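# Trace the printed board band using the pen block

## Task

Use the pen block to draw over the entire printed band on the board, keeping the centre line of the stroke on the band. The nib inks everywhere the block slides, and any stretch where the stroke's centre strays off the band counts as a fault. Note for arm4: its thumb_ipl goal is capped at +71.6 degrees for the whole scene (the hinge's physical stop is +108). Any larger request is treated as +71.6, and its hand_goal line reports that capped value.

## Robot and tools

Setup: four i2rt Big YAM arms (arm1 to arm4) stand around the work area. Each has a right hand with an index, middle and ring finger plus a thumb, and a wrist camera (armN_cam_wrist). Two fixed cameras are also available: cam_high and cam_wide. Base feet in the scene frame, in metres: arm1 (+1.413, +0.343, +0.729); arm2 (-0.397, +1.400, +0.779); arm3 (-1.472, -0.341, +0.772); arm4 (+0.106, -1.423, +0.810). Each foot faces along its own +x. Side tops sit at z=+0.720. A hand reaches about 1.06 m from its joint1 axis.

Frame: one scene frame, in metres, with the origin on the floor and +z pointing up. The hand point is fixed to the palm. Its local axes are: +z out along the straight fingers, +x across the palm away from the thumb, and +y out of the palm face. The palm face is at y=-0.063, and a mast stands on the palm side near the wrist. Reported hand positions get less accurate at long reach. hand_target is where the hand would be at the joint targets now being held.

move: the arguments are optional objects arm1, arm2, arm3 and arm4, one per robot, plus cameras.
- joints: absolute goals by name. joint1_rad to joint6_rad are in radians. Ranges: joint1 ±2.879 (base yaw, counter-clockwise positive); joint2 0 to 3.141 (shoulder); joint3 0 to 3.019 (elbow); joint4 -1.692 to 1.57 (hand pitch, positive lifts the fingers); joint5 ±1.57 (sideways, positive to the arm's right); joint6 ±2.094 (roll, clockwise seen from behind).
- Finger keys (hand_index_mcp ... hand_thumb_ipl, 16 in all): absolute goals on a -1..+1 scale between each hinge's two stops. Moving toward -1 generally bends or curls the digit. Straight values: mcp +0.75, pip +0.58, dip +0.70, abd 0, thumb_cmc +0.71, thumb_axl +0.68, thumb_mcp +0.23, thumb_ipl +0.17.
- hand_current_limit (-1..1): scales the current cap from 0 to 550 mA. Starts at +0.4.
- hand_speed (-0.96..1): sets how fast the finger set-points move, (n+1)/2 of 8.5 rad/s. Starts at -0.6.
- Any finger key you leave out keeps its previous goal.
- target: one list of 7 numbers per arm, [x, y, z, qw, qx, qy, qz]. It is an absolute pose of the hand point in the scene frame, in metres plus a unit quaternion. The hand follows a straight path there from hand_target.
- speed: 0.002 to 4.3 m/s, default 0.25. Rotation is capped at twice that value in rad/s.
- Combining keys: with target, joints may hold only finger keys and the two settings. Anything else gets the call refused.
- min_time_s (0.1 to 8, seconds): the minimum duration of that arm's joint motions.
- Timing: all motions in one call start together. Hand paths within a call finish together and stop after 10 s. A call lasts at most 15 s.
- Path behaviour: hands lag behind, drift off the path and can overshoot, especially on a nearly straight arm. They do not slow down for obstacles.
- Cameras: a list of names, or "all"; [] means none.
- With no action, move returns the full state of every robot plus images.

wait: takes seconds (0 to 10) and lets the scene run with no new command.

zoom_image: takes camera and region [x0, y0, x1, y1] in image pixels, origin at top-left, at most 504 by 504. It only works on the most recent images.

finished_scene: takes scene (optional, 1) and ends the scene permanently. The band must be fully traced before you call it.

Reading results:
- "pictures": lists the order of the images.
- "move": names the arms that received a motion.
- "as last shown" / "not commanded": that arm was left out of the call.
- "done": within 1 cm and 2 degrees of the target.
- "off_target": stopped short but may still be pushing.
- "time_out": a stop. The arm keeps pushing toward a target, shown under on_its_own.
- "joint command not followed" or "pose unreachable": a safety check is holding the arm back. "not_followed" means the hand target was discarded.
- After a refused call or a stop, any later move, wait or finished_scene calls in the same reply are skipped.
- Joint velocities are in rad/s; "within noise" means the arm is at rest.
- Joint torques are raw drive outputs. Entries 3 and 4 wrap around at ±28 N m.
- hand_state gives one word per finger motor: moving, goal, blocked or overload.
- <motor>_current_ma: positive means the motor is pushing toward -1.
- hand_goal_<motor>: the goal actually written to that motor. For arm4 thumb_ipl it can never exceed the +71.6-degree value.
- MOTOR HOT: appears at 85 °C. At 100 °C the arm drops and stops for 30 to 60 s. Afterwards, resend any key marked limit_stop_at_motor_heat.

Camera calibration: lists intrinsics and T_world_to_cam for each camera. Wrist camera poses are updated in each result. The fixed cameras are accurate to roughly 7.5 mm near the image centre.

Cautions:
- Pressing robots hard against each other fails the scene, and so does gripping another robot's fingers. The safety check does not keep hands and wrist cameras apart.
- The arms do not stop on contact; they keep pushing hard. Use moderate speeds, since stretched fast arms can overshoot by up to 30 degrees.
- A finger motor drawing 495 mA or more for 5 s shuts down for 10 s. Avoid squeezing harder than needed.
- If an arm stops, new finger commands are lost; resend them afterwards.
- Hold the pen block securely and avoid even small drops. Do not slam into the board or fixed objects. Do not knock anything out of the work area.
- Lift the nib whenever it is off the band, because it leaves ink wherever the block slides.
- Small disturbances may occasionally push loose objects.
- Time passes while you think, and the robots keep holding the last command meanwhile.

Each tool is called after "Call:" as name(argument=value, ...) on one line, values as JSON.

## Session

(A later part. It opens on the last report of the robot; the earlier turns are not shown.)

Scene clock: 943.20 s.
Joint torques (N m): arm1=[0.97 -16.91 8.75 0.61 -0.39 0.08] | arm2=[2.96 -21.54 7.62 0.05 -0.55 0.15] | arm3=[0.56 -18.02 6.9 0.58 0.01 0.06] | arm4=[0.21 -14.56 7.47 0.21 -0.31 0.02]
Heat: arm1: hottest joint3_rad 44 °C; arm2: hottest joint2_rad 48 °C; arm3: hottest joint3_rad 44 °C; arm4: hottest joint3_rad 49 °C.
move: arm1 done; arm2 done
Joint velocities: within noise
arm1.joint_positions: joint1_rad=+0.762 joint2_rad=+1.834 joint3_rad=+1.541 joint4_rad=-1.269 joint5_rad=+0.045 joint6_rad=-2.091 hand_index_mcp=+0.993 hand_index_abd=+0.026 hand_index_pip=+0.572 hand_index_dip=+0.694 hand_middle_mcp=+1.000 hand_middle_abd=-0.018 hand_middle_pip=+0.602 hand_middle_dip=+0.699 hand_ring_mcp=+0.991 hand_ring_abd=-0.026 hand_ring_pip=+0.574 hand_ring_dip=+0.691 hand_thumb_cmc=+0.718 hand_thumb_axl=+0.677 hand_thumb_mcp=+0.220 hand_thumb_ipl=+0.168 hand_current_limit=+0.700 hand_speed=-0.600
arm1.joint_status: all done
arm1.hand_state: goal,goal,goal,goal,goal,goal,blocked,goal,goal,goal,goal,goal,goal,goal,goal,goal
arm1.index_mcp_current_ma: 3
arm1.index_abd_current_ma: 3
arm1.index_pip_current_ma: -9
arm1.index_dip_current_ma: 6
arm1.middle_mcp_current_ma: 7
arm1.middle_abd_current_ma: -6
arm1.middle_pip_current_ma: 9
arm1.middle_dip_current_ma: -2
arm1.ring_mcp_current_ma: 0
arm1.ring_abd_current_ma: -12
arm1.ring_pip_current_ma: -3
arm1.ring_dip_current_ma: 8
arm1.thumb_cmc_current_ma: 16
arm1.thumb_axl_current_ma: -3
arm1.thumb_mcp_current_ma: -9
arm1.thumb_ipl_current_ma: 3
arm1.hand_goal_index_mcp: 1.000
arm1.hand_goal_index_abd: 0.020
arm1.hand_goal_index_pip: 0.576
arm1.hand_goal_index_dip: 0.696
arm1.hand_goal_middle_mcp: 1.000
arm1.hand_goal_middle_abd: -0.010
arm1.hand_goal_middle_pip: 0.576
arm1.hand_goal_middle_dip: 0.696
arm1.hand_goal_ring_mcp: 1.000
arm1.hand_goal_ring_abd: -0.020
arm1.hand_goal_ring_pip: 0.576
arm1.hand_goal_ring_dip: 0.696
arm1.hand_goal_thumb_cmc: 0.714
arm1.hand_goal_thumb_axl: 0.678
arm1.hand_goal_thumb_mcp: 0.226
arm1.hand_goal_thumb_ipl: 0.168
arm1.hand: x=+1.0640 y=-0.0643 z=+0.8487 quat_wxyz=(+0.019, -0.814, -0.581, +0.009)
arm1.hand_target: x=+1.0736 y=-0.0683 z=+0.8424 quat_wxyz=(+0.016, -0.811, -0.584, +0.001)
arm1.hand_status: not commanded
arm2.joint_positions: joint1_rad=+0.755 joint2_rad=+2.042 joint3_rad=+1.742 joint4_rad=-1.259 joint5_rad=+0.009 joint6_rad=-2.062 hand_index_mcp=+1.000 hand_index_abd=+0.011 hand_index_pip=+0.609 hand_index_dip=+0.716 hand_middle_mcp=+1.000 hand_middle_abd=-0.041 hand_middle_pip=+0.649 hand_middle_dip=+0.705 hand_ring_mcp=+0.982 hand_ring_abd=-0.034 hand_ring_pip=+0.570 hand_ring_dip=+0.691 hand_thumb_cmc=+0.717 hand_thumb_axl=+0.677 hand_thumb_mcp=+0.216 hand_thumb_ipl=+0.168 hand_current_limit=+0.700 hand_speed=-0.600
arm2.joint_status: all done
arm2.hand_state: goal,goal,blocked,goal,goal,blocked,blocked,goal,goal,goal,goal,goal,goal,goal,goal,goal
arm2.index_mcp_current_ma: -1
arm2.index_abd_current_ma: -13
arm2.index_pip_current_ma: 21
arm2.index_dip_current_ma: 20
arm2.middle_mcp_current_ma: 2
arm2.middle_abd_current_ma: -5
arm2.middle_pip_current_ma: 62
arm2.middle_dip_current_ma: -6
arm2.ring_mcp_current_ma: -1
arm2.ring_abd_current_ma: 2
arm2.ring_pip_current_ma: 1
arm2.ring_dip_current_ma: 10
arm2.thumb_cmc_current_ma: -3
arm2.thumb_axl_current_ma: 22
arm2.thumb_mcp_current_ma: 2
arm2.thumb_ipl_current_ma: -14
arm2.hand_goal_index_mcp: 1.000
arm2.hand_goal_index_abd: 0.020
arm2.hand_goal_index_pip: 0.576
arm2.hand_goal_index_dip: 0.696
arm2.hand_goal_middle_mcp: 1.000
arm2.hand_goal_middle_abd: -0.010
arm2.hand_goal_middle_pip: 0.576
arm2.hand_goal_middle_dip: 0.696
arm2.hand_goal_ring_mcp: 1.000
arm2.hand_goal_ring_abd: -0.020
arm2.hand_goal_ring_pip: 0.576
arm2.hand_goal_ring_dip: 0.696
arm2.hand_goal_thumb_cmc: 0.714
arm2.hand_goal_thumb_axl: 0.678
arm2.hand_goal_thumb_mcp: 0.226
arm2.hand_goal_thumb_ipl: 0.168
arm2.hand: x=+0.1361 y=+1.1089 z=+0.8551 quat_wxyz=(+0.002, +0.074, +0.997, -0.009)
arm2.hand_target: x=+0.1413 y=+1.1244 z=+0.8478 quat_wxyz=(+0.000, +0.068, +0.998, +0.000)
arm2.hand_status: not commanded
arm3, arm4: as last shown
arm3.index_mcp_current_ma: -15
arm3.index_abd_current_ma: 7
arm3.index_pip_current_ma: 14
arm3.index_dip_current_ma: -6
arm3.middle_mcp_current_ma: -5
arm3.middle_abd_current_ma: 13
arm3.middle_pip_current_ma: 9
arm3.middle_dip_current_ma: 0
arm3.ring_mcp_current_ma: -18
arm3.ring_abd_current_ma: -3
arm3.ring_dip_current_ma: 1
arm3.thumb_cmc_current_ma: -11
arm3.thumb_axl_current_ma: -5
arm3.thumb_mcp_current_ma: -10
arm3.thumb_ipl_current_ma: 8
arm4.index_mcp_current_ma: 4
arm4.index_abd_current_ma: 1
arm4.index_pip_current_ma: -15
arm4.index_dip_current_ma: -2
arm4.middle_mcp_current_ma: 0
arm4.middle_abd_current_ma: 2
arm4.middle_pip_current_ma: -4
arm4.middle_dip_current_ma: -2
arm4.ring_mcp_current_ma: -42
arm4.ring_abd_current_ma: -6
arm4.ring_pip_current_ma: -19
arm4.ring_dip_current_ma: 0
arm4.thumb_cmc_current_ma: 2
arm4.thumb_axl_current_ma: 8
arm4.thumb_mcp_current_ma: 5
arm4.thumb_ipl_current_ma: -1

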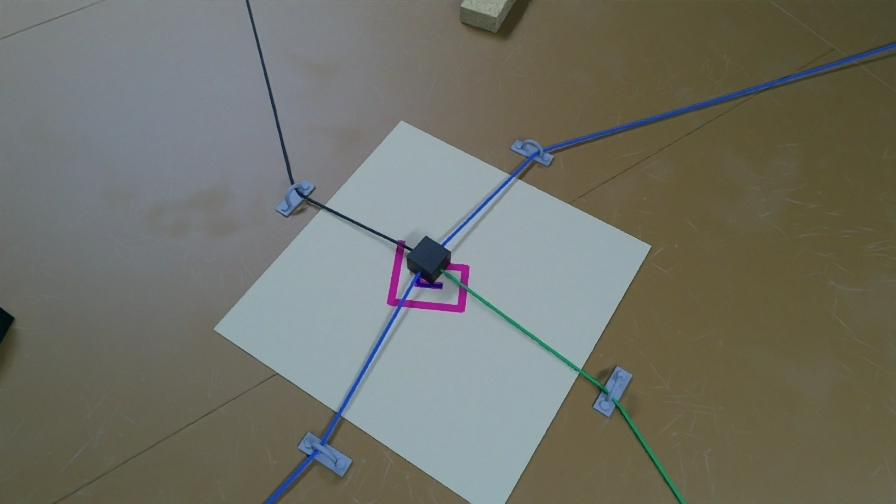

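Call:
move(arm1={"joints": {"joint1_rad": 0.799}, "min_time_s": 1}, arm2={"joints": {"joint1_rad": 0.785}, "min_time_s": 1}, cameras=["cam_high"])

Call:
zoom_image(camera="cam_high", region=[405, 230, 475, 300])

Scene clock: 952.80 s.
Joint torques (N m): arm1=[1.03 -16.91 8.76 0.62 -0.41 0.07] | arm2=[3.08 -21.54 7.62 0.05 -0.55 0.15] | arm3=[0.44 -18.26 6.89 0.61 0 0.05] | arm4=[0.21 -14.62 7.46 0.21 -0.3 0.02]
Heat: arm1: hottest joint3_rad 44 °C; arm2: hottest joint2_rad 48 °C; arm3: hottest joint3_rad 44 °C; arm4: hottest joint3_rad 49 °C.
move: arm1 done; arm2 done
Joint velocities: within noise
arm1.joint_positions: joint1_rad=+0.783 joint2_rad=+1.834 joint3_rad=+1.541 joint4_rad=-1.269 joint5_rad=+0.046 joint6_rad=-2.091 hand_index_mcp=+0.993 hand_index_abd=+0.026 hand_index_pip=+0.572 hand_index_dip=+0.694 hand_middle_mcp=+1.000 hand_middle_abd=-0.018 hand_middle_pip=+0.606 hand_middle_dip=+0.700 hand_ring_mcp=+0.991 hand_ring_abd=-0.026 hand_ring_pip=+0.574 hand_ring_dip=+0.691 hand_thumb_cmc=+0.718 hand_thumb_axl=+0.677 hand_thumb_mcp=+0.220 hand_thumb_ipl=+0.168 hand_current_limit=+0.700 hand_speed=-0.600
arm1.joint_status: all done
arm1.hand_state: goal,goal,goal,goal,goal,goal,blocked,goal,goal,goal,goal,goal,goal,goal,goal,goal
arm1.index_mcp_current_ma: 10
arm1.index_abd_current_ma: 6
arm1.index_pip_current_ma: -7
arm1.index_dip_current_ma: 14
arm1.middle_mcp_current_ma: 10
arm1.middle_abd_current_ma: -5
arm1.middle_pip_current_ma: 8
arm1.middle_dip_current_ma: -4
arm1.ring_mcp_current_ma: 1
arm1.ring_abd_current_ma: -9
arm1.ring_pip_current_ma: -3
arm1.ring_dip_current_ma: 6
arm1.thumb_cmc_current_ma: 14
arm1.thumb_axl_current_ma: 2
arm1.thumb_mcp_current_ma: -6
arm1.thumb_ipl_current_ma: 2
arm1.hand_goal_index_mcp: 1.000
arm1.hand_goal_index_abd: 0.020
arm1.hand_goal_index_pip: 0.576
arm1.hand_goal_index_dip: 0.696
arm1.hand_goal_middle_mcp: 1.000
arm1.hand_goal_middle_abd: -0.010
arm1.hand_goal_middle_pip: 0.576
arm1.hand_goal_middle_dip: 0.696
arm1.hand_goal_ring_mcp: 1.000
arm1.hand_goal_ring_abd: -0.020
arm1.hand_goal_ring_pip: 0.576
arm1.hand_goal_ring_dip: 0.696
arm1.hand_goal_thumb_cmc: 0.714
arm1.hand_goal_thumb_axl: 0.678
arm1.hand_goal_thumb_mcp: 0.226
arm1.hand_goal_thumb_ipl: 0.168
arm1.hand: x=+1.0723 y=-0.0712 z=+0.8487 quat_wxyz=(+0.019, -0.808, -0.589, +0.009)
arm1.hand_target: x=+1.0827 y=-0.0756 z=+0.8425 quat_wxyz=(+0.016, -0.805, -0.593, +0.001)
arm1.hand_status: not commanded
arm2.joint_positions: joint1_rad=+0.762 joint2_rad=+2.042 joint3_rad=+1.742 joint4_rad=-1.259 joint5_rad=+0.009 joint6_rad=-2.061 hand_index_mcp=+1.000 hand_index_abd=+0.011 hand_index_pip=+0.609 hand_index_dip=+0.716 hand_middle_mcp=+1.000 hand_middle_abd=-0.041 hand_middle_pip=+0.648 hand_middle_dip=+0.705 hand_ring_mcp=+0.982 hand_ring_abd=-0.034 hand_ring_pip=+0.570 hand_ring_dip=+0.691 hand_thumb_cmc=+0.717 hand_thumb_axl=+0.677 hand_thumb_mcp=+0.216 hand_thumb_ipl=+0.168 hand_current_limit=+0.700 hand_speed=-0.600
arm2.joint_status: all done
arm2.hand_state: goal,goal,blocked,goal,goal,blocked,blocked,goal,goal,goal,goal,goal,goal,goal,goal,goal
arm2.index_mcp_current_ma: 2
arm2.index_abd_current_ma: -9
arm2.index_pip_current_ma: 31
arm2.index_dip_current_ma: 27
arm2.middle_mcp_current_ma: 18
arm2.middle_abd_current_ma: -13
arm2.middle_pip_current_ma: 70
arm2.middle_dip_current_ma: -2
arm2.ring_mcp_current_ma: 12
arm2.ring_abd_current_ma: -12
arm2.ring_pip_current_ma: -1
arm2.ring_dip_current_ma: 10
arm2.thumb_cmc_current_ma: -13
arm2.thumb_axl_current_ma: 3
arm2.thumb_mcp_current_ma: -2
arm2.thumb_ipl_current_ma: -3
arm2.hand_goal_index_mcp: 1.000
arm2.hand_goal_index_abd: 0.020
arm2.hand_goal_index_pip: 0.576
arm2.hand_goal_index_dip: 0.696
arm2.hand_goal_middle_mcp: 1.000
arm2.hand_goal_middle_abd: -0.010
arm2.hand_goal_middle_pip: 0.576
arm2.hand_goal_middle_dip: 0.696
arm2.hand_goal_ring_mcp: 1.000
arm2.hand_goal_ring_abd: -0.020
arm2.hand_goal_ring_pip: 0.576
arm2.hand_goal_ring_dip: 0.696
arm2.hand_goal_thumb_cmc: 0.714
arm2.hand_goal_thumb_axl: 0.678
arm2.hand_goal_thumb_mcp: 0.226
arm2.hand_goal_thumb_ipl: 0.168
arm2.hand: x=+0.1383 y=+1.1130 z=+0.8551 quat_wxyz=(+0.002, +0.070, +0.997, -0.009)
arm2.hand_target: x=+0.1436 y=+1.1290 z=+0.8477 quat_wxyz=(+0.000, +0.063, +0.998, +0.000)
arm2.hand_status: not commanded
arm3, arm4: as last shown
arm3.index_mcp_current_ma: -8
arm3.index_abd_current_ma: 5
arm3.index_pip_current_ma: 1
arm3.index_dip_current_ma: -11
arm3.middle_mcp_current_ma: -10
arm3.middle_abd_current_ma: 8
arm3.middle_pip_current_ma: 16
arm3.middle_dip_current_ma: -5
arm3.ring_mcp_current_ma: -16
arm3.ring_abd_current_ma: -16
arm3.ring_pip_current_ma: -3
arm3.ring_dip_current_ma: 15
arm3.thumb_cmc_current_ma: -7
arm3.thumb_axl_current_ma: -2
arm3.thumb_mcp_current_ma: -5
arm3.thumb_ipl_current_ma: 2
arm4.index_abd_current_ma: -1
arm4.index_pip_current_ma: -3
arm4.index_dip_current_ma: -3
arm4.middle_mcp_current_ma: 2
arm4.middle_abd_current_ma: -1
arm4.middle_pip_current_ma: 5
arm4.middle_dip_current_ma: -8
arm4.ring_mcp_current_ma: -41
arm4.ring_abd_current_ma: -19
arm4.ring_pip_current_ma: -24
arm4.ring_dip_current_ma: -13
arm4.thumb_cmc_current_ma: 15
arm4.thumb_axl_current_ma: 12
arm4.thumb_mcp_current_ma: 6
arm4.thumb_ipl_current_ma: -2

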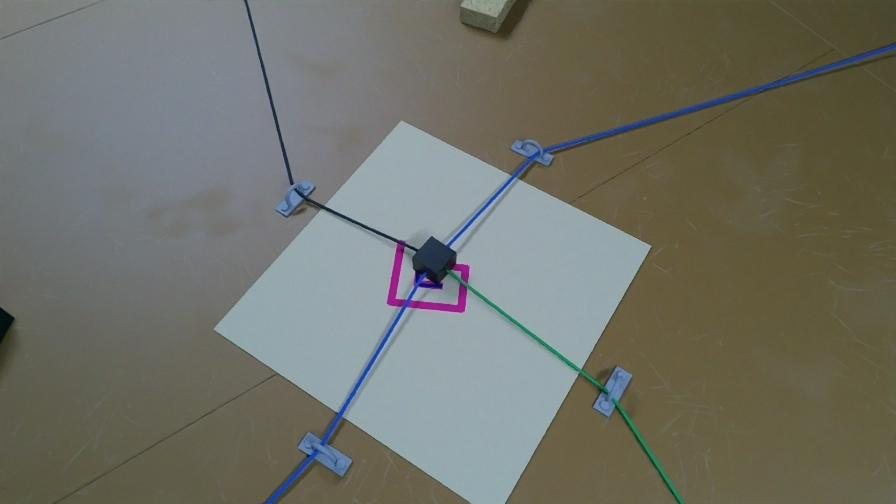

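Scaled by 7.200.

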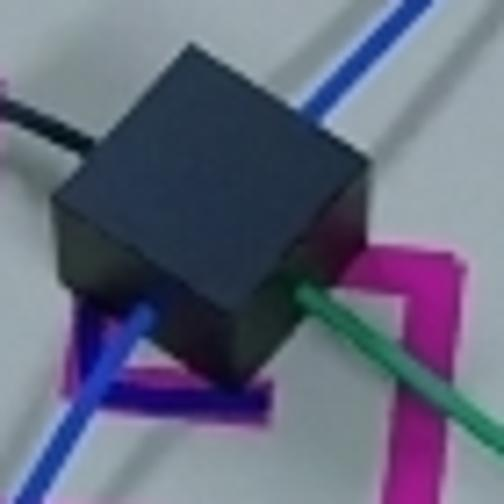

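Call:
move(arm1={"joints": {"joint1_rad": 0.833}, "min_time_s": 1.3}, arm2={"joints": {"joint1_rad": 0.7965}, "min_time_s": 1.3}, cameras=["cam_high"])

Call:
zoom_image(camera="cam_high", region=[415, 230, 485, 300])

Scene clock: 961.57 s.
Joint torques (N m): arm1=[1.03 -16.79 8.75 0.62 -0.44 0.08] | arm2=[3.19 -21.54 7.62 0.05 -0.55 0.14] | arm3=[0.56 -18.14 6.89 0.59 0.01 0.07] | arm4=[0.32 -14.62 7.46 0.23 -0.3 0.02]
Heat: arm1: hottest joint3_rad 44 °C; arm2: hottest joint2_rad 48 °C; arm3: hottest joint3_rad 44 °C; arm4: hottest joint3_rad 49 °C.
move: arm1 done; arm2 done
Joint velocities: within noise
arm1.joint_positions: joint1_rad=+0.816 joint2_rad=+1.834 joint3_rad=+1.541 joint4_rad=-1.269 joint5_rad=+0.046 joint6_rad=-2.091 hand_index_mcp=+0.993 hand_index_abd=+0.026 hand_index_pip=+0.572 hand_index_dip=+0.694 hand_middle_mcp=+1.000 hand_middle_abd=-0.018 hand_middle_pip=+0.610 hand_middle_dip=+0.701 hand_ring_mcp=+0.991 hand_ring_abd=-0.026 hand_ring_pip=+0.574 hand_ring_dip=+0.691 hand_thumb_cmc=+0.715 hand_thumb_axl=+0.677 hand_thumb_mcp=+0.220 hand_thumb_ipl=+0.168 hand_current_limit=+0.700 hand_speed=-0.600
arm1.joint_status: all done
arm1.hand_state: goal,goal,goal,goal,goal,goal,blocked,goal,goal,goal,goal,goal,goal,goal,goal,goal
arm1.index_mcp_current_ma: 4
arm1.index_abd_current_ma: 5
arm1.index_pip_current_ma: -9
arm1.index_dip_current_ma: 8
arm1.middle_mcp_current_ma: 7
arm1.middle_abd_current_ma: -5
arm1.middle_pip_current_ma: 13
arm1.middle_dip_current_ma: -5
arm1.ring_mcp_current_ma: 0
arm1.ring_abd_current_ma: -10
arm1.ring_pip_current_ma: -11
arm1.ring_dip_current_ma: 10
arm1.thumb_cmc_current_ma: 15
arm1.thumb_axl_current_ma: -1
arm1.thumb_mcp_current_ma: -12
arm1.thumb_ipl_current_ma: 4
arm1.hand_goal_index_mcp: 1.000
arm1.hand_goal_index_abd: 0.020
arm1.hand_goal_index_pip: 0.576
arm1.hand_goal_index_dip: 0.696
arm1.hand_goal_middle_mcp: 1.000
arm1.hand_goal_middle_abd: -0.010
arm1.hand_goal_middle_pip: 0.576
arm1.hand_goal_middle_dip: 0.696
arm1.hand_goal_ring_mcp: 1.000
arm1.hand_goal_ring_abd: -0.020
arm1.hand_goal_ring_pip: 0.576
arm1.hand_goal_ring_dip: 0.696
arm1.hand_goal_thumb_cmc: 0.714
arm1.hand_goal_thumb_axl: 0.678
arm1.hand_goal_thumb_mcp: 0.226
arm1.hand_goal_thumb_ipl: 0.168
arm1.hand: x=+1.0864 y=-0.0824 z=+0.8488 quat_wxyz=(+0.019, -0.798, -0.602, +0.010)
arm1.hand_target: x=+1.0971 y=-0.0865 z=+0.8426 quat_wxyz=(+0.016, -0.795, -0.606, +0.002)
arm1.hand_status: not commanded
arm2.joint_positions: joint1_rad=+0.772 joint2_rad=+2.042 joint3_rad=+1.742 joint4_rad=-1.259 joint5_rad=+0.009 joint6_rad=-2.061 hand_index_mcp=+1.000 hand_index_abd=+0.011 hand_index_pip=+0.609 hand_index_dip=+0.716 hand_middle_mcp=+1.000 hand_middle_abd=-0.041 hand_middle_pip=+0.649 hand_middle_dip=+0.705 hand_ring_mcp=+0.982 hand_ring_abd=-0.034 hand_ring_pip=+0.570 hand_ring_dip=+0.691 hand_thumb_cmc=+0.717 hand_thumb_axl=+0.677 hand_thumb_mcp=+0.216 hand_thumb_ipl=+0.168 hand_current_limit=+0.700 hand_speed=-0.600
arm2.joint_status: all done
arm2.hand_state: goal,goal,blocked,goal,goal,blocked,blocked,goal,goal,goal,goal,goal,goal,goal,goal,goal
arm2.index_mcp_current_ma: 11
arm2.index_abd_current_ma: -23
arm2.index_pip_current_ma: 25
arm2.index_dip_current_ma: 26
arm2.middle_mcp_current_ma: -7
arm2.middle_abd_current_ma: -27
arm2.middle_pip_current_ma: 58
arm2.middle_dip_current_ma: 8
arm2.ring_mcp_current_ma: -13
arm2.ring_abd_current_ma: -7
arm2.ring_pip_current_ma: 0
arm2.ring_dip_current_ma: 22
arm2.thumb_cmc_current_ma: -5
arm2.thumb_axl_current_ma: 7
arm2.thumb_mcp_current_ma: 0
arm2.thumb_ipl_current_ma: 0
arm2.hand_goal_index_mcp: 1.000
arm2.hand_goal_index_abd: 0.020
arm2.hand_goal_index_pip: 0.576
arm2.hand_goal_index_dip: 0.696
arm2.hand_goal_middle_mcp: 1.000
arm2.hand_goal_middle_abd: -0.010
arm2.hand_goal_middle_pip: 0.576
arm2.hand_goal_middle_dip: 0.696
arm2.hand_goal_ring_mcp: 1.000
arm2.hand_goal_ring_abd: -0.020
arm2.hand_goal_ring_pip: 0.576
arm2.hand_goal_ring_dip: 0.696
arm2.hand_goal_thumb_cmc: 0.714
arm2.hand_goal_thumb_axl: 0.678
arm2.hand_goal_thumb_mcp: 0.226
arm2.hand_goal_thumb_ipl: 0.168
arm2.hand: x=+0.1410 y=+1.1181 z=+0.8551 quat_wxyz=(+0.002, +0.065, +0.998, -0.009)
arm2.hand_target: x=+0.1466 y=+1.1350 z=+0.8477 quat_wxyz=(+0.000, +0.058, +0.998, +0.000)
arm2.hand_status: not commanded
arm3: as last shown
arm3.index_mcp_current_ma: -18
arm3.index_abd_current_ma: 13
arm3.index_pip_current_ma: 0
arm3.index_dip_current_ma: -12
arm3.middle_mcp_current_ma: 1
arm3.middle_abd_current_ma: 6
arm3.middle_pip_current_ma: -6
arm3.ring_mcp_current_ma: -11
arm3.ring_abd_current_ma: 0
arm3.ring_pip_current_ma: -4
arm3.ring_dip_current_ma: 8
arm3.thumb_cmc_current_ma: 0
arm3.thumb_axl_current_ma: -11
arm3.thumb_mcp_current_ma: -8
arm4.joint_positions: joint1_rad=-0.551 joint2_rad=+1.861 joint3_rad=+1.332 joint4_rad=-1.051 joint5_rad=+0.021 joint6_rad=+2.051 hand_index_mcp=+0.993 hand_index_abd=+0.040 hand_index_pip=+0.583 hand_index_dip=+0.695 hand_middle_mcp=+0.990 hand_middle_abd=-0.044 hand_middle_pip=+0.573 hand_middle_dip=+0.695 hand_ring_mcp=+0.954 hand_ring_abd=-0.078 hand_ring_pip=+0.555 hand_ring_dip=+0.686 hand_thumb_cmc=+0.712 hand_thumb_axl=+0.677 hand_thumb_mcp=+0.219 hand_thumb_ipl=+0.168 hand_current_limit=+0.700 hand_speed=-0.600
arm4.joint_status: not commanded
arm4.hand_state: goal,goal,goal,goal,goal,goal,goal,goal,blocked,blocked,blocked,goal,goal,goal,goal,goal
arm4.index_mcp_current_ma: 4
arm4.index_abd_current_ma: -10
arm4.index_pip_current_ma: -10
arm4.index_dip_current_ma: -5
arm4.middle_mcp_current_ma: 0
arm4.middle_abd_current_ma: 1
arm4.middle_pip_current_ma: 7
arm4.middle_dip_current_ma: -5
arm4.ring_mcp_current_ma: -37
arm4.ring_abd_current_ma: -14
arm4.ring_pip_current_ma: -23
arm4.ring_dip_current_ma: -27
arm4.thumb_cmc_current_ma: 8
arm4.thumb_axl_current_ma: -1
arm4.thumb_mcp_current_ma: 8
arm4.thumb_ipl_current_ma: 2
arm4.hand_goal_index_mcp: 1.000
arm4.hand_goal_index_abd: 0.030
arm4.hand_goal_index_pip: 0.576
arm4.hand_goal_index_dip: 0.696
arm4.hand_goal_middle_mcp: 1.000
arm4.hand_goal_middle_abd: -0.030
arm4.hand_goal_middle_pip: 0.576
arm4.hand_goal_middle_dip: 0.696
arm4.hand_goal_ring_mcp: 1.000
arm4.hand_goal_ring_abd: -0.030
arm4.hand_goal_ring_pip: 0.576
arm4.hand_goal_ring_dip: 0.696
arm4.hand_goal_thumb_cmc: 0.714
arm4.hand_goal_thumb_axl: 0.678
arm4.hand_goal_thumb_mcp: 0.226
arm4.hand_goal_thumb_ipl: 0.168
arm4.hand: x=+0.3614 y=-1.0305 z=+0.8454 quat_wxyz=(+0.006, +0.945, +0.326, +0.000)
arm4.hand_target: x=+0.3547 y=-1.0284 z=+0.8451 quat_wxyz=(+0.001, +0.945, +0.328, -0.001)
arm4.hand_status: not commanded

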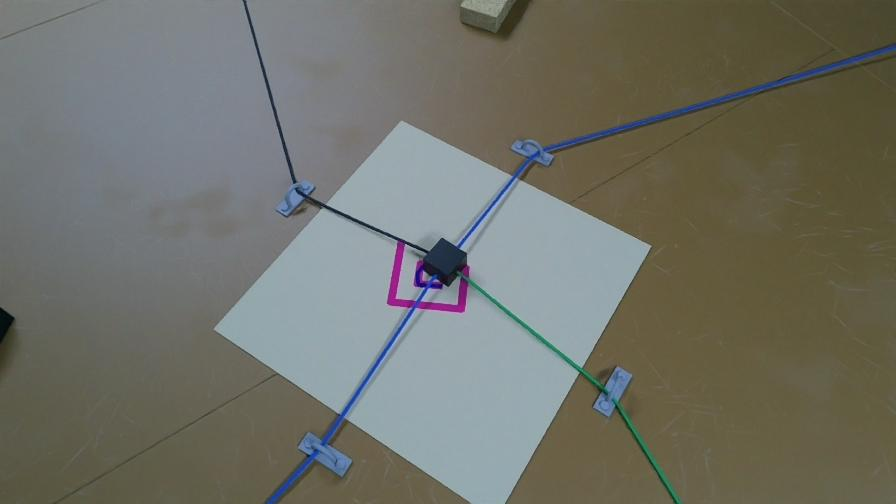

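Scaled by 7.200.

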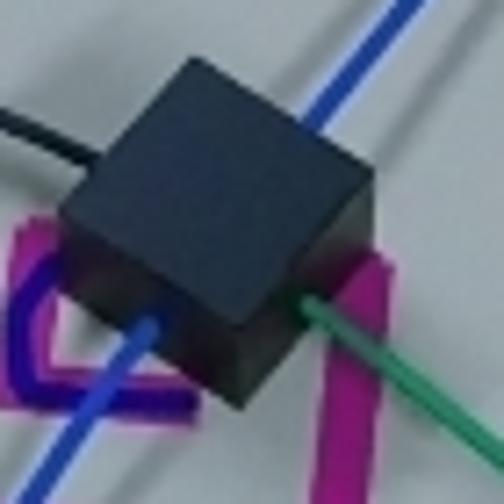

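Call:
move(arm1={"joints": {"joint1_rad": 0.857}, "min_time_s": 1.3}, arm2={"joints": {"joint1_rad": 0.808}, "min_time_s": 1.3}, cameras=["cam_high"])

Call:
zoom_image(camera="cam_high", region=[425, 230, 495, 300])

Scene clock: 973.77 s.
Joint torques (N m): arm1=[1.2 -16.85 8.79 0.61 -0.47 0.08] | arm2=[3.31 -21.54 7.62 0.06 -0.55 0.14] | arm3=[0.44 -17.96 6.89 0.62 0 0.06] | arm4=[0.26 -14.51 7.46 0.24 -0.31 0.02]
Heat: arm1: hottest joint3_rad 44 °C; arm2: hottest joint2_rad 48 °C; arm3: hottest joint3_rad 44 °C; arm4: hottest joint3_rad 49 °C.
move: arm1 done; arm2 done
Joint velocities: within noise
arm1.joint_positions: joint1_rad=+0.839 joint2_rad=+1.834 joint3_rad=+1.541 joint4_rad=-1.269 joint5_rad=+0.047 joint6_rad=-2.091 hand_index_mcp=+0.993 hand_index_abd=+0.026 hand_index_pip=+0.572 hand_index_dip=+0.694 hand_middle_mcp=+1.000 hand_middle_abd=-0.018 hand_middle_pip=+0.613 hand_middle_dip=+0.702 hand_ring_mcp=+0.991 hand_ring_abd=-0.026 hand_ring_pip=+0.574 hand_ring_dip=+0.691 hand_thumb_cmc=+0.715 hand_thumb_axl=+0.677 hand_thumb_mcp=+0.220 hand_thumb_ipl=+0.168 hand_current_limit=+0.700 hand_speed=-0.600
arm1.joint_status: all done
arm1.hand_state: goal,goal,goal,goal,goal,goal,blocked,goal,goal,goal,goal,goal,goal,goal,goal,goal
arm1.index_mcp_current_ma: 5
arm1.index_abd_current_ma: 7
arm1.index_pip_current_ma: -6
arm1.index_dip_current_ma: 6
arm1.middle_mcp_current_ma: 9
arm1.middle_abd_current_ma: -13
arm1.middle_pip_current_ma: 10
arm1.middle_dip_current_ma: -3
arm1.ring_mcp_current_ma: 0
arm1.ring_abd_current_ma: -5
arm1.ring_pip_current_ma: -4
arm1.ring_dip_current_ma: 8
arm1.thumb_cmc_current_ma: 12
arm1.thumb_axl_current_ma: 0
arm1.thumb_mcp_current_ma: -10
arm1.thumb_ipl_current_ma: 0
arm1.hand_goal_index_mcp: 1.000
arm1.hand_goal_index_abd: 0.020
arm1.hand_goal_index_pip: 0.576
arm1.hand_goal_index_dip: 0.696
arm1.hand_goal_middle_mcp: 1.000
arm1.hand_goal_middle_abd: -0.010
arm1.hand_goal_middle_pip: 0.576
arm1.hand_goal_middle_dip: 0.696
arm1.hand_goal_ring_mcp: 1.000
arm1.hand_goal_ring_abd: -0.020
arm1.hand_goal_ring_pip: 0.576
arm1.hand_goal_ring_dip: 0.696
arm1.hand_goal_thumb_cmc: 0.714
arm1.hand_goal_thumb_axl: 0.678
arm1.hand_goal_thumb_mcp: 0.226
arm1.hand_goal_thumb_ipl: 0.168
arm1.hand: x=+1.0960 y=-0.0895 z=+0.8488 quat_wxyz=(+0.020, -0.791, -0.611, +0.010)
arm1.hand_target: x=+1.1075 y=-0.0940 z=+0.8426 quat_wxyz=(+0.016, -0.788, -0.616, +0.002)
arm1.hand_status: not commanded
arm2.joint_positions: joint1_rad=+0.782 joint2_rad=+2.042 joint3_rad=+1.742 joint4_rad=-1.259 joint5_rad=+0.009 joint6_rad=-2.061 hand_index_mcp=+1.000 hand_index_abd=+0.011 hand_index_pip=+0.609 hand_index_dip=+0.716 hand_middle_mcp=+1.000 hand_middle_abd=-0.041 hand_middle_pip=+0.649 hand_middle_dip=+0.705 hand_ring_mcp=+0.982 hand_ring_abd=-0.034 hand_ring_pip=+0.570 hand_ring_dip=+0.691 hand_thumb_cmc=+0.717 hand_thumb_axl=+0.677 hand_thumb_mcp=+0.216 hand_thumb_ipl=+0.168 hand_current_limit=+0.700 hand_speed=-0.600
arm2.joint_status: all done
arm2.hand_state: goal,goal,blocked,goal,goal,blocked,blocked,goal,goal,goal,goal,goal,goal,goal,goal,goal
arm2.index_mcp_current_ma: -3
arm2.index_abd_current_ma: -5
arm2.index_pip_current_ma: 25
arm2.index_dip_current_ma: 31
arm2.middle_mcp_current_ma: 1
arm2.middle_abd_current_ma: -13
arm2.middle_pip_current_ma: 53
arm2.middle_dip_current_ma: 0
arm2.ring_mcp_current_ma: -3
arm2.ring_abd_current_ma: -13
arm2.ring_pip_current_ma: 0
arm2.ring_dip_current_ma: 11
arm2.thumb_cmc_current_ma: -13
arm2.thumb_axl_current_ma: 7
arm2.thumb_mcp_current_ma: -13
arm2.thumb_ipl_current_ma: 2
arm2.hand_goal_index_mcp: 1.000
arm2.hand_goal_index_abd: 0.020
arm2.hand_goal_index_pip: 0.576
arm2.hand_goal_index_dip: 0.696
arm2.hand_goal_middle_mcp: 1.000
arm2.hand_goal_middle_abd: -0.010
arm2.hand_goal_middle_pip: 0.576
arm2.hand_goal_middle_dip: 0.696
arm2.hand_goal_ring_mcp: 1.000
arm2.hand_goal_ring_abd: -0.020
arm2.hand_goal_ring_pip: 0.576
arm2.hand_goal_ring_dip: 0.696
arm2.hand_goal_thumb_cmc: 0.714
arm2.hand_goal_thumb_axl: 0.678
arm2.hand_goal_thumb_mcp: 0.226
arm2.hand_goal_thumb_ipl: 0.168
arm2.hand: x=+0.1440 y=+1.1236 z=+0.8550 quat_wxyz=(+0.003, +0.060, +0.998, -0.009)
arm2.hand_target: x=+0.1497 y=+1.1414 z=+0.8476 quat_wxyz=(+0.000, +0.052, +0.999, +0.000)
arm2.hand_status: not commanded
arm3, arm4: as last shown
arm3.index_abd_current_ma: 1
arm3.index_pip_current_ma: 3
arm3.index_dip_current_ma: -6
arm3.middle_mcp_current_ma: -13
arm3.middle_abd_current_ma: 3
arm3.middle_pip_current_ma: -3
arm3.middle_dip_current_ma: 11
arm3.ring_mcp_current_ma: -4
arm3.ring_abd_current_ma: -4
arm3.ring_pip_current_ma: -2
arm3.ring_dip_current_ma: 17
arm3.thumb_cmc_current_ma: -5
arm3.thumb_axl_current_ma: -6
arm3.thumb_mcp_current_ma: -7
arm3.thumb_ipl_current_ma: 11
arm4.joint_positions: joint1_rad=-0.551 joint2_rad=+1.861 joint3_rad=+1.332 joint4_rad=-1.051 joint5_rad=+0.021 joint6_rad=+2.051 hand_index_mcp=+0.993 hand_index_abd=+0.040 hand_index_pip=+0.586 hand_index_dip=+0.695 hand_middle_mcp=+0.990 hand_middle_abd=-0.044 hand_middle_pip=+0.573 hand_middle_dip=+0.695 hand_ring_mcp=+0.954 hand_ring_abd=-0.078 hand_ring_pip=+0.555 hand_ring_dip=+0.686 hand_thumb_cmc=+0.712 hand_thumb_axl=+0.677 hand_thumb_mcp=+0.219 hand_thumb_ipl=+0.168 hand_current_limit=+0.700 hand_speed=-0.600
arm4.index_mcp_current_ma: 5
arm4.index_abd_current_ma: -5
arm4.index_pip_current_ma: 1
arm4.index_dip_current_ma: -4
arm4.middle_mcp_current_ma: -1
arm4.middle_abd_current_ma: 4
arm4.middle_pip_current_ma: 13
arm4.middle_dip_current_ma: 6
arm4.ring_mcp_current_ma: -32
arm4.ring_abd_current_ma: -12
arm4.ring_pip_current_ma: -21
arm4.ring_dip_current_ma: -15
arm4.thumb_cmc_current_ma: 4
arm4.thumb_axl_current_ma: 7
arm4.thumb_mcp_current_ma: 1
arm4.thumb_ipl_current_ma: -2

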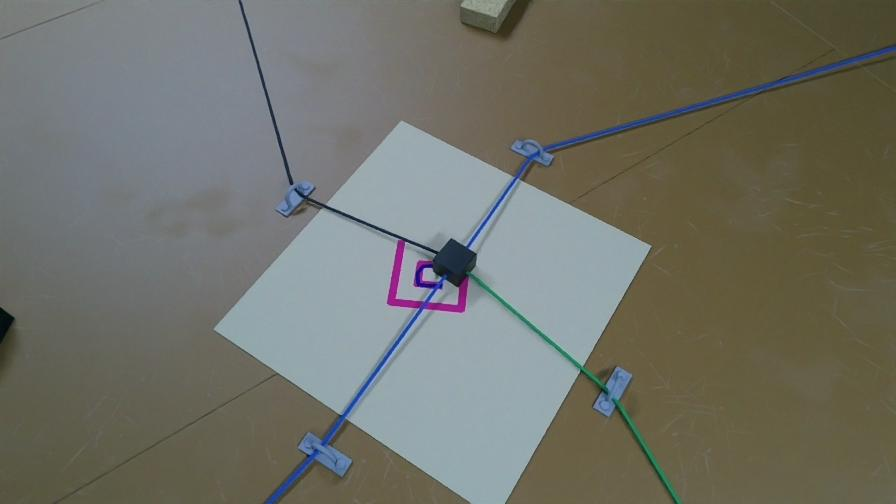

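Scaled by 7.200.

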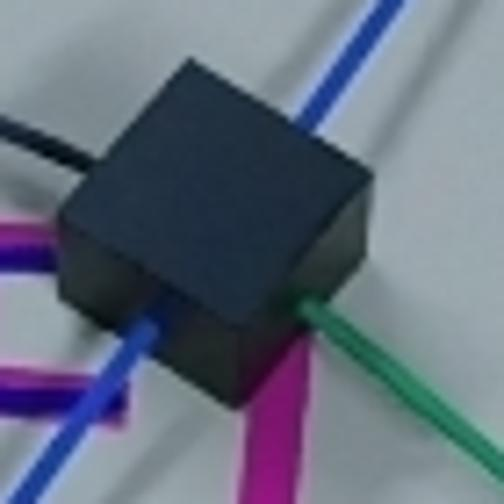

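Call:
move(arm1={"joints": {"joint1_rad": 0.883}, "min_time_s": 1.5}, arm2={"joints": {"joint1_rad": 0.819}, "min_time_s": 1.5}, cameras=["cam_high", "arm1_cam_wrist", "arm2_cam_wrist"])

Call:
zoom_image(camera="cam_high", region=[425, 230, 495, 300])

Scene clock: 982.87 s.
Joint torques (N m): arm1=[1.32 -16.91 8.8 0.61 -0.53 0.08] | arm2=[3.66 -21.54 7.62 0.06 -0.63 0.14] | arm3=[0.67 -18.37 6.91 0.65 0 0.07] | arm4=[0.21 -14.62 7.46 0.2 -0.22 0.01]
Heat: arm1: hottest joint3_rad 44 °C; arm2: hottest joint2_rad 48 °C; arm3: hottest joint3_rad 44 °C; arm4: hottest joint3_rad 49 °C.
move: arm1 done; arm2 done
Joint velocities: within noise
arm1.joint_positions: joint1_rad=+0.862 joint2_rad=+1.834 joint3_rad=+1.541 joint4_rad=-1.269 joint5_rad=+0.049 joint6_rad=-2.091 hand_index_mcp=+0.993 hand_index_abd=+0.026 hand_index_pip=+0.572 hand_index_dip=+0.694 hand_middle_mcp=+1.000 hand_middle_abd=-0.018 hand_middle_pip=+0.623 hand_middle_dip=+0.705 hand_ring_mcp=+0.991 hand_ring_abd=-0.026 hand_ring_pip=+0.574 hand_ring_dip=+0.691 hand_thumb_cmc=+0.715 hand_thumb_axl=+0.677 hand_thumb_mcp=+0.220 hand_thumb_ipl=+0.168 hand_current_limit=+0.700 hand_speed=-0.600
arm1.joint_status: all done
arm1.hand_state: goal,goal,goal,goal,goal,goal,blocked,goal,goal,goal,goal,goal,goal,goal,goal,goal
arm1.index_mcp_current_ma: 7
arm1.index_abd_current_ma: 8
arm1.index_pip_current_ma: -13
arm1.index_dip_current_ma: 11
arm1.middle_mcp_current_ma: 9
arm1.middle_abd_current_ma: -10
arm1.middle_pip_current_ma: 15
arm1.middle_dip_current_ma: -3
arm1.ring_mcp_current_ma: -1
arm1.ring_abd_current_ma: -5
arm1.ring_pip_current_ma: -8
arm1.ring_dip_current_ma: 6
arm1.thumb_cmc_current_ma: 10
arm1.thumb_axl_current_ma: -1
arm1.thumb_mcp_current_ma: -7
arm1.thumb_ipl_current_ma: -2
arm1.hand_goal_index_mcp: 1.000
arm1.hand_goal_index_abd: 0.020
arm1.hand_goal_index_pip: 0.576
arm1.hand_goal_index_dip: 0.696
arm1.hand_goal_middle_mcp: 1.000
arm1.hand_goal_middle_abd: -0.010
arm1.hand_goal_middle_pip: 0.576
arm1.hand_goal_middle_dip: 0.696
arm1.hand_goal_ring_mcp: 1.000
arm1.hand_goal_ring_abd: -0.020
arm1.hand_goal_ring_pip: 0.576
arm1.hand_goal_ring_dip: 0.696
arm1.hand_goal_thumb_cmc: 0.714
arm1.hand_goal_thumb_axl: 0.678
arm1.hand_goal_thumb_mcp: 0.226
arm1.hand_goal_thumb_ipl: 0.168
arm1.hand: x=+1.1059 y=-0.0965 z=+0.8487 quat_wxyz=(+0.021, -0.784, -0.620, +0.010)
arm1.hand_target: x=+1.1191 y=-0.1018 z=+0.8427 quat_wxyz=(+0.016, -0.779, -0.626, +0.002)
arm1.hand_status: not commanded
arm2.joint_positions: joint1_rad=+0.789 joint2_rad=+2.042 joint3_rad=+1.742 joint4_rad=-1.259 joint5_rad=+0.011 joint6_rad=-2.061 hand_index_mcp=+0.998 hand_index_abd=+0.011 hand_index_pip=+0.609 hand_index_dip=+0.715 hand_middle_mcp=+1.000 hand_middle_abd=-0.047 hand_middle_pip=+0.655 hand_middle_dip=+0.705 hand_ring_mcp=+0.982 hand_ring_abd=-0.034 hand_ring_pip=+0.570 hand_ring_dip=+0.691 hand_thumb_cmc=+0.717 hand_thumb_axl=+0.677 hand_thumb_mcp=+0.216 hand_thumb_ipl=+0.168 hand_current_limit=+0.700 hand_speed=-0.600
arm2.joint_status: all done
arm2.hand_state: goal,goal,blocked,goal,goal,blocked,blocked,goal,goal,goal,goal,goal,goal,goal,goal,goal
arm2.index_mcp_current_ma: 12
arm2.index_abd_current_ma: -14
arm2.index_pip_current_ma: 31
arm2.index_dip_current_ma: 29
arm2.middle_mcp_current_ma: -11
arm2.middle_abd_current_ma: -10
arm2.middle_pip_current_ma: 54
arm2.middle_dip_current_ma: 4
arm2.ring_mcp_current_ma: -8
arm2.ring_abd_current_ma: -14
arm2.ring_pip_current_ma: -7
arm2.ring_dip_current_ma: 6
arm2.thumb_cmc_current_ma: 1
arm2.thumb_axl_current_ma: -6
arm2.thumb_mcp_current_ma: 2
arm2.thumb_ipl_current_ma: -6
arm2.hand_goal_index_mcp: 1.000
arm2.hand_goal_index_abd: 0.020
arm2.hand_goal_index_pip: 0.576
arm2.hand_goal_index_dip: 0.696
arm2.hand_goal_middle_mcp: 1.000
arm2.hand_goal_middle_abd: -0.010
arm2.hand_goal_middle_pip: 0.576
arm2.hand_goal_middle_dip: 0.696
arm2.hand_goal_ring_mcp: 1.000
arm2.hand_goal_ring_abd: -0.020
arm2.hand_goal_ring_pip: 0.576
arm2.hand_goal_ring_dip: 0.696
arm2.hand_goal_thumb_cmc: 0.714
arm2.hand_goal_thumb_axl: 0.678
arm2.hand_goal_thumb_mcp: 0.226
arm2.hand_goal_thumb_ipl: 0.168
arm2.hand: x=+0.1455 y=+1.1268 z=+0.8548 quat_wxyz=(+0.002, +0.057, +0.998, -0.010)
arm2.hand_target: x=+0.1524 y=+1.1472 z=+0.8475 quat_wxyz=(-0.001, +0.047, +0.999, +0.000)
arm2.hand_status: not commanded
arm3, arm4: as last shown
arm3.joint_positions: joint1_rad=+0.612 joint2_rad=+2.097 joint3_rad=+1.838 joint4_rad=-1.306 joint5_rad=+0.011 joint6_rad=-2.067 hand_index_mcp=+0.980 hand_index_abd=+0.032 hand_index_pip=+0.569 hand_index_dip=+0.694 hand_middle_mcp=+0.995 hand_middle_abd=-0.016 hand_middle_pip=+0.580 hand_middle_dip=+0.701 hand_ring_mcp=+0.996 hand_ring_abd=-0.020 hand_ring_pip=+0.578 hand_ring_dip=+0.702 hand_thumb_cmc=+0.719 hand_thumb_axl=+0.677 hand_thumb_mcp=+0.221 hand_thumb_ipl=+0.168 hand_current_limit=+0.700 hand_speed=-0.600
arm3.index_mcp_current_ma: -7
arm3.index_abd_current_ma: 10
arm3.index_pip_current_ma: 5
arm3.index_dip_current_ma: -12
arm3.middle_mcp_current_ma: 1
arm3.middle_abd_current_ma: 4
arm3.middle_pip_current_ma: 10
arm3.middle_dip_current_ma: 8
arm3.ring_mcp_current_ma: -14
arm3.ring_abd_current_ma: -8
arm3.ring_pip_current_ma: 2
arm3.ring_dip_current_ma: 3
arm3.thumb_cmc_current_ma: -3
arm3.thumb_axl_current_ma: 0
arm3.thumb_mcp_current_ma: -2
arm3.thumb_ipl_current_ma: -4
arm4.joint_positions: joint1_rad=-0.551 joint2_rad=+1.861 joint3_rad=+1.332 joint4_rad=-1.051 joint5_rad=+0.019 joint6_rad=+2.052 hand_index_mcp=+1.000 hand_index_abd=+0.040 hand_index_pip=+0.586 hand_index_dip=+0.696 hand_middle_mcp=+0.990 hand_middle_abd=-0.044 hand_middle_pip=+0.573 hand_middle_dip=+0.695 hand_ring_mcp=+0.951 hand_ring_abd=-0.078 hand_ring_pip=+0.552 hand_ring_dip=+0.685 hand_thumb_cmc=+0.712 hand_thumb_axl=+0.677 hand_thumb_mcp=+0.219 hand_thumb_ipl=+0.168 hand_current_limit=+0.700 hand_speed=-0.600
arm4.index_mcp_current_ma: 8
arm4.index_abd_current_ma: -1
arm4.index_pip_current_ma: -4
arm4.index_dip_current_ma: 0
arm4.middle_mcp_current_ma: 8
arm4.middle_abd_current_ma: 1
arm4.middle_pip_current_ma: 8
arm4.middle_dip_current_ma: -5
arm4.ring_mcp_current_ma: -30
arm4.ring_abd_current_ma: -4
arm4.ring_pip_current_ma: -18
arm4.thumb_mcp_current_ma: 3
arm4.thumb_ipl_current_ma: -12
arm4.hand: x=+0.3609 y=-1.0304 z=+0.8453 quat_wxyz=(+0.005, +0.946, +0.325, +0.000)
arm4.hand_target: x=+0.3547 y=-1.0284 z=+0.8450 quat_wxyz=(+0.001, +0.945, +0.328, -0.001)
pictures: arm1_cam_wrist, arm2_cam_wrist, cam_high
arm1_cam_wrist: T_world_to_cam=[[0.39342, -0.91931, -0.01014, -0.48628], [-0.61188, -0.27005, 0.74342, -0.03179], [-0.68617, -0.28627, -0.66875, 1.42423]] pos_world=[1.14911, -0.04791, 0.97116]
arm2_cam_wrist: T_world_to_cam=[[0.84547, 0.52988, -0.06631, -0.61981], [0.38798, -0.52418, 0.75809, -0.16324], [0.36694, -0.66668, -0.64877, 1.3768]] pos_world=[0.08216, 1.16074, 0.97587]

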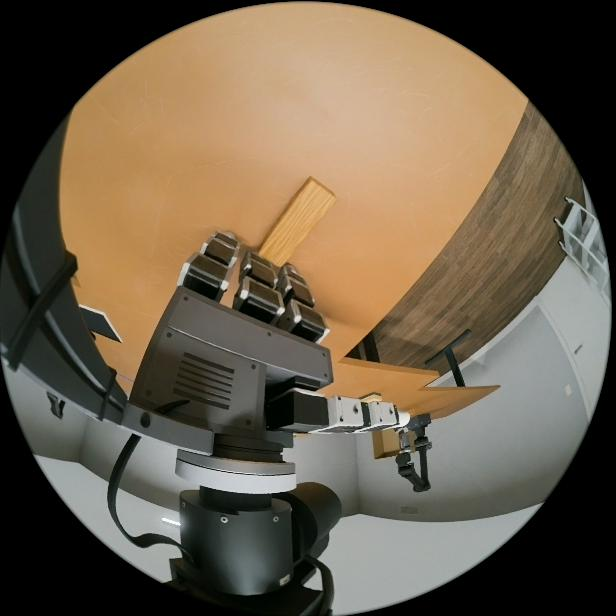

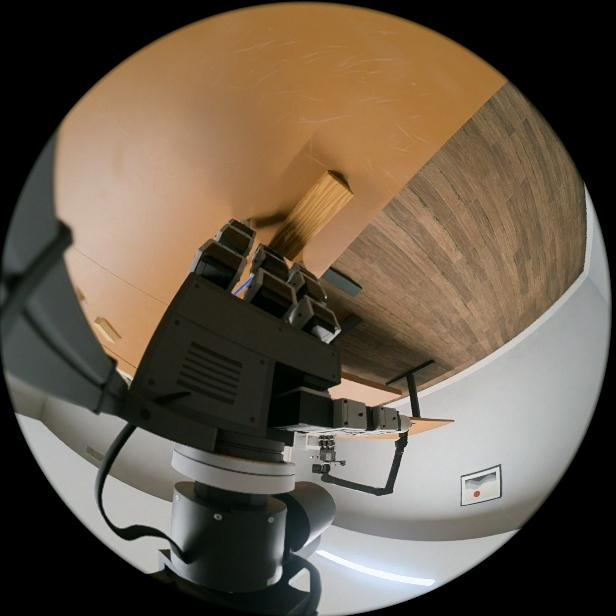

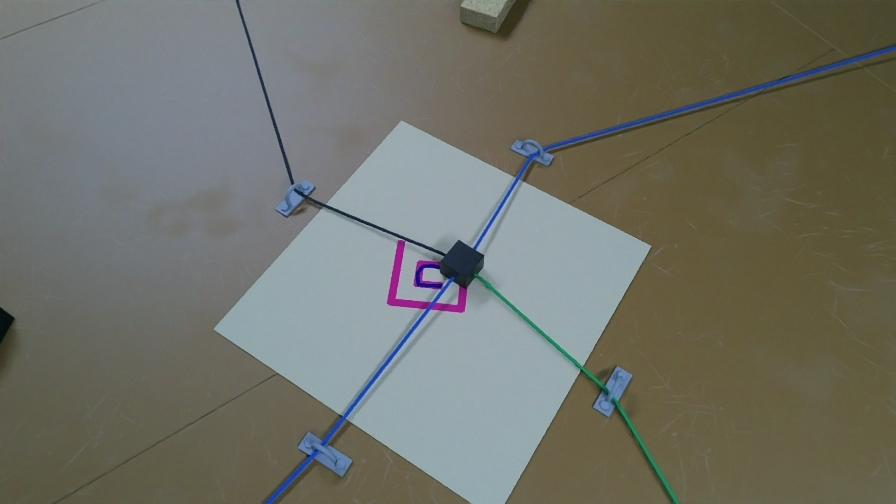

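Scaled by 7.200.

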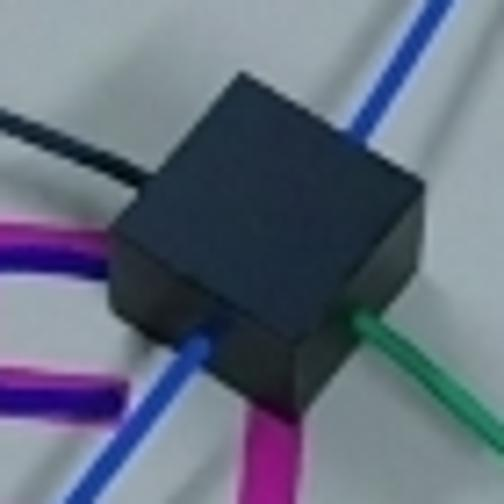

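Call:
move(arm1={"joints": {"joint1_rad": 0.887}, "min_time_s": 1}, arm2={"joints": {"joint1_rad": 0.830}, "min_time_s": 1}, cameras=["cam_high"])

Call:
zoom_image(camera="cam_high", region=[425, 230, 495, 300])

Scene clock: 990.63 s.
Joint torques (N m): arm1=[1.32 -16.97 8.79 0.57 -0.58 0.08] | arm2=[3.9 -21.48 7.64 0.03 -0.73 0.13] | arm3=[0.56 -18.43 6.9 0.62 0.01 0.05] | arm4=[0.32 -14.62 7.49 0.21 -0.2 0]
Heat: arm1: hottest joint3_rad 44 °C; arm2: hottest joint2_rad 48 °C; arm3: hottest joint3_rad 44 °C; arm4: hottest joint3_rad 49 °C.
move: arm1 done; arm2 done
Joint velocities: within noise
arm1.joint_positions: joint1_rad=+0.866 joint2_rad=+1.834 joint3_rad=+1.541 joint4_rad=-1.267 joint5_rad=+0.050 joint6_rad=-2.091 hand_index_mcp=+0.993 hand_index_abd=+0.026 hand_index_pip=+0.572 hand_index_dip=+0.694 hand_middle_mcp=+1.000 hand_middle_abd=-0.023 hand_middle_pip=+0.627 hand_middle_dip=+0.707 hand_ring_mcp=+0.991 hand_ring_abd=-0.026 hand_ring_pip=+0.574 hand_ring_dip=+0.691 hand_thumb_cmc=+0.715 hand_thumb_axl=+0.677 hand_thumb_mcp=+0.220 hand_thumb_ipl=+0.168 hand_current_limit=+0.700 hand_speed=-0.600
arm1.joint_status: all done
arm1.hand_state: goal,goal,goal,goal,goal,goal,blocked,goal,goal,goal,goal,goal,goal,goal,goal,goal
arm1.index_mcp_current_ma: 10
arm1.index_abd_current_ma: 6
arm1.index_pip_current_ma: -7
arm1.index_dip_current_ma: 9
arm1.middle_mcp_current_ma: 6
arm1.middle_abd_current_ma: -5
arm1.middle_pip_current_ma: 17
arm1.middle_dip_current_ma: -2
arm1.ring_mcp_current_ma: -2
arm1.ring_abd_current_ma: -11
arm1.ring_pip_current_ma: -3
arm1.ring_dip_current_ma: 6
arm1.thumb_cmc_current_ma: 10
arm1.thumb_axl_current_ma: 2
arm1.thumb_mcp_current_ma: -12
arm1.thumb_ipl_current_ma: 1
arm1.hand_goal_index_mcp: 1.000
arm1.hand_goal_index_abd: 0.020
arm1.hand_goal_index_pip: 0.576
arm1.hand_goal_index_dip: 0.696
arm1.hand_goal_middle_mcp: 1.000
arm1.hand_goal_middle_abd: -0.010
arm1.hand_goal_middle_pip: 0.576
arm1.hand_goal_middle_dip: 0.696
arm1.hand_goal_ring_mcp: 1.000
arm1.hand_goal_ring_abd: -0.020
arm1.hand_goal_ring_pip: 0.576
arm1.hand_goal_ring_dip: 0.696
arm1.hand_goal_thumb_cmc: 0.714
arm1.hand_goal_thumb_axl: 0.678
arm1.hand_goal_thumb_mcp: 0.226
arm1.hand_goal_thumb_ipl: 0.168
arm1.hand: x=+1.1073 y=-0.0979 z=+0.8485 quat_wxyz=(+0.021, -0.783, -0.622, +0.011)
arm1.hand_target: x=+1.1209 y=-0.1031 z=+0.8427 quat_wxyz=(+0.016, -0.778, -0.628, +0.003)
arm1.hand_status: not commanded
arm2.joint_positions: joint1_rad=+0.797 joint2_rad=+2.041 joint3_rad=+1.742 joint4_rad=-1.258 joint5_rad=+0.014 joint6_rad=-2.060 hand_index_mcp=+0.995 hand_index_abd=+0.011 hand_index_pip=+0.585 hand_index_dip=+0.714 hand_middle_mcp=+1.000 hand_middle_abd=-0.074 hand_middle_pip=+0.678 hand_middle_dip=+0.714 hand_ring_mcp=+0.982 hand_ring_abd=-0.034 hand_ring_pip=+0.570 hand_ring_dip=+0.691 hand_thumb_cmc=+0.717 hand_thumb_axl=+0.677 hand_thumb_mcp=+0.216 hand_thumb_ipl=+0.168 hand_current_limit=+0.700 hand_speed=-0.600
arm2.joint_status: all done
arm2.hand_state: goal,goal,goal,goal,goal,blocked,blocked,goal,goal,goal,goal,goal,goal,goal,goal,goal
arm2.index_mcp_current_ma: -9
arm2.index_abd_current_ma: -23
arm2.index_pip_current_ma: 18
arm2.index_dip_current_ma: 7
arm2.middle_mcp_current_ma: 4
arm2.middle_abd_current_ma: -32
arm2.middle_pip_current_ma: 65
arm2.middle_dip_current_ma: -5
arm2.ring_mcp_current_ma: -2
arm2.ring_abd_current_ma: -8
arm2.ring_pip_current_ma: 8
arm2.ring_dip_current_ma: 15
arm2.thumb_cmc_current_ma: 17
arm2.thumb_axl_current_ma: 15
arm2.thumb_mcp_current_ma: 6
arm2.thumb_ipl_current_ma: -10
arm2.hand_goal_index_mcp: 1.000
arm2.hand_goal_index_abd: 0.020
arm2.hand_goal_index_pip: 0.576
arm2.hand_goal_index_dip: 0.696
arm2.hand_goal_middle_mcp: 1.000
arm2.hand_goal_middle_abd: -0.010
arm2.hand_goal_middle_pip: 0.576
arm2.hand_goal_middle_dip: 0.696
arm2.hand_goal_ring_mcp: 1.000
arm2.hand_goal_ring_abd: -0.020
arm2.hand_goal_ring_pip: 0.576
arm2.hand_goal_ring_dip: 0.696
arm2.hand_goal_thumb_cmc: 0.714
arm2.hand_goal_thumb_axl: 0.678
arm2.hand_goal_thumb_mcp: 0.226
arm2.hand_goal_thumb_ipl: 0.168
arm2.hand: x=+0.1478 y=+1.1308 z=+0.8552 quat_wxyz=(+0.002, +0.053, +0.999, -0.012)
arm2.hand_target: x=+0.1552 y=+1.1534 z=+0.8476 quat_wxyz=(-0.001, +0.041, +0.999, +0.000)
arm2.hand_status: not commanded
arm3, arm4: as last shown
arm3.joint_positions: joint1_rad=+0.612 joint2_rad=+2.097 joint3_rad=+1.838 joint4_rad=-1.306 joint5_rad=+0.011 joint6_rad=-2.067 hand_index_mcp=+0.980 hand_index_abd=+0.032 hand_index_pip=+0.569 hand_index_dip=+0.694 hand_middle_mcp=+0.995 hand_middle_abd=-0.016 hand_middle_pip=+0.583 hand_middle_dip=+0.701 hand_ring_mcp=+0.996 hand_ring_abd=-0.020 hand_ring_pip=+0.578 hand_ring_dip=+0.702 hand_thumb_cmc=+0.719 hand_thumb_axl=+0.677 hand_thumb_mcp=+0.221 hand_thumb_ipl=+0.168 hand_current_limit=+0.700 hand_speed=-0.600
arm3.index_mcp_current_ma: -24
arm3.index_abd_current_ma: 20
arm3.index_pip_current_ma: -12
arm3.index_dip_current_ma: -5
arm3.middle_abd_current_ma: 1
arm3.middle_pip_current_ma: 7
arm3.middle_dip_current_ma: 6
arm3.ring_mcp_current_ma: -11
arm3.ring_abd_current_ma: -3
arm3.ring_pip_current_ma: -3
arm3.ring_dip_current_ma: 11
arm3.thumb_cmc_current_ma: -8
arm3.thumb_axl_current_ma: 1
arm3.thumb_mcp_current_ma: -4
arm4.joint_positions: joint1_rad=-0.551 joint2_rad=+1.861 joint3_rad=+1.332 joint4_rad=-1.051 joint5_rad=+0.018 joint6_rad=+2.053 hand_index_mcp=+1.000 hand_index_abd=+0.040 hand_index_pip=+0.589 hand_index_dip=+0.696 hand_middle_mcp=+0.990 hand_middle_abd=-0.044 hand_middle_pip=+0.573 hand_middle_dip=+0.695 hand_ring_mcp=+0.950 hand_ring_abd=-0.078 hand_ring_pip=+0.552 hand_ring_dip=+0.685 hand_thumb_cmc=+0.712 hand_thumb_axl=+0.677 hand_thumb_mcp=+0.219 hand_thumb_ipl=+0.168 hand_current_limit=+0.700 hand_speed=-0.600
arm4.index_mcp_current_ma: 2
arm4.index_abd_current_ma: -8
arm4.index_pip_current_ma: -1
arm4.index_dip_current_ma: 13
arm4.middle_mcp_current_ma: -3
arm4.middle_abd_current_ma: 2
arm4.middle_pip_current_ma: 11
arm4.middle_dip_current_ma: 2
arm4.ring_mcp_current_ma: -24
arm4.ring_abd_current_ma: -22
arm4.ring_pip_current_ma: -23
arm4.ring_dip_current_ma: -16
arm4.thumb_cmc_current_ma: -5
arm4.thumb_mcp_current_ma: 9
arm4.thumb_ipl_current_ma: 3
arm4.hand: x=+0.3608 y=-1.0304 z=+0.8452 quat_wxyz=(+0.005, +0.946, +0.325, -0.001)
arm4.hand_target: x=+0.3547 y=-1.0284 z=+0.8451 quat_wxyz=(+0.001, +0.945, +0.327, -0.001)

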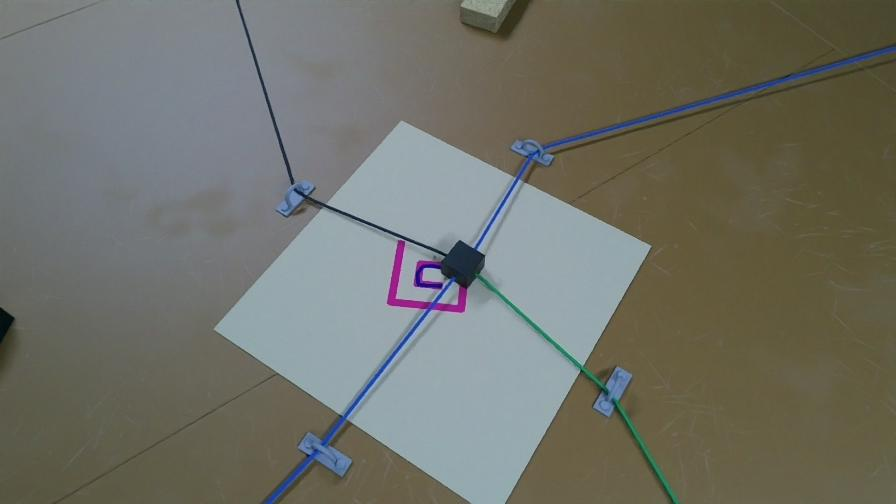

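Scaled by 7.200.

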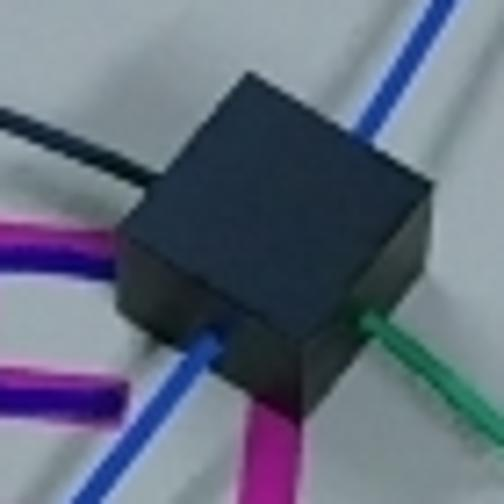

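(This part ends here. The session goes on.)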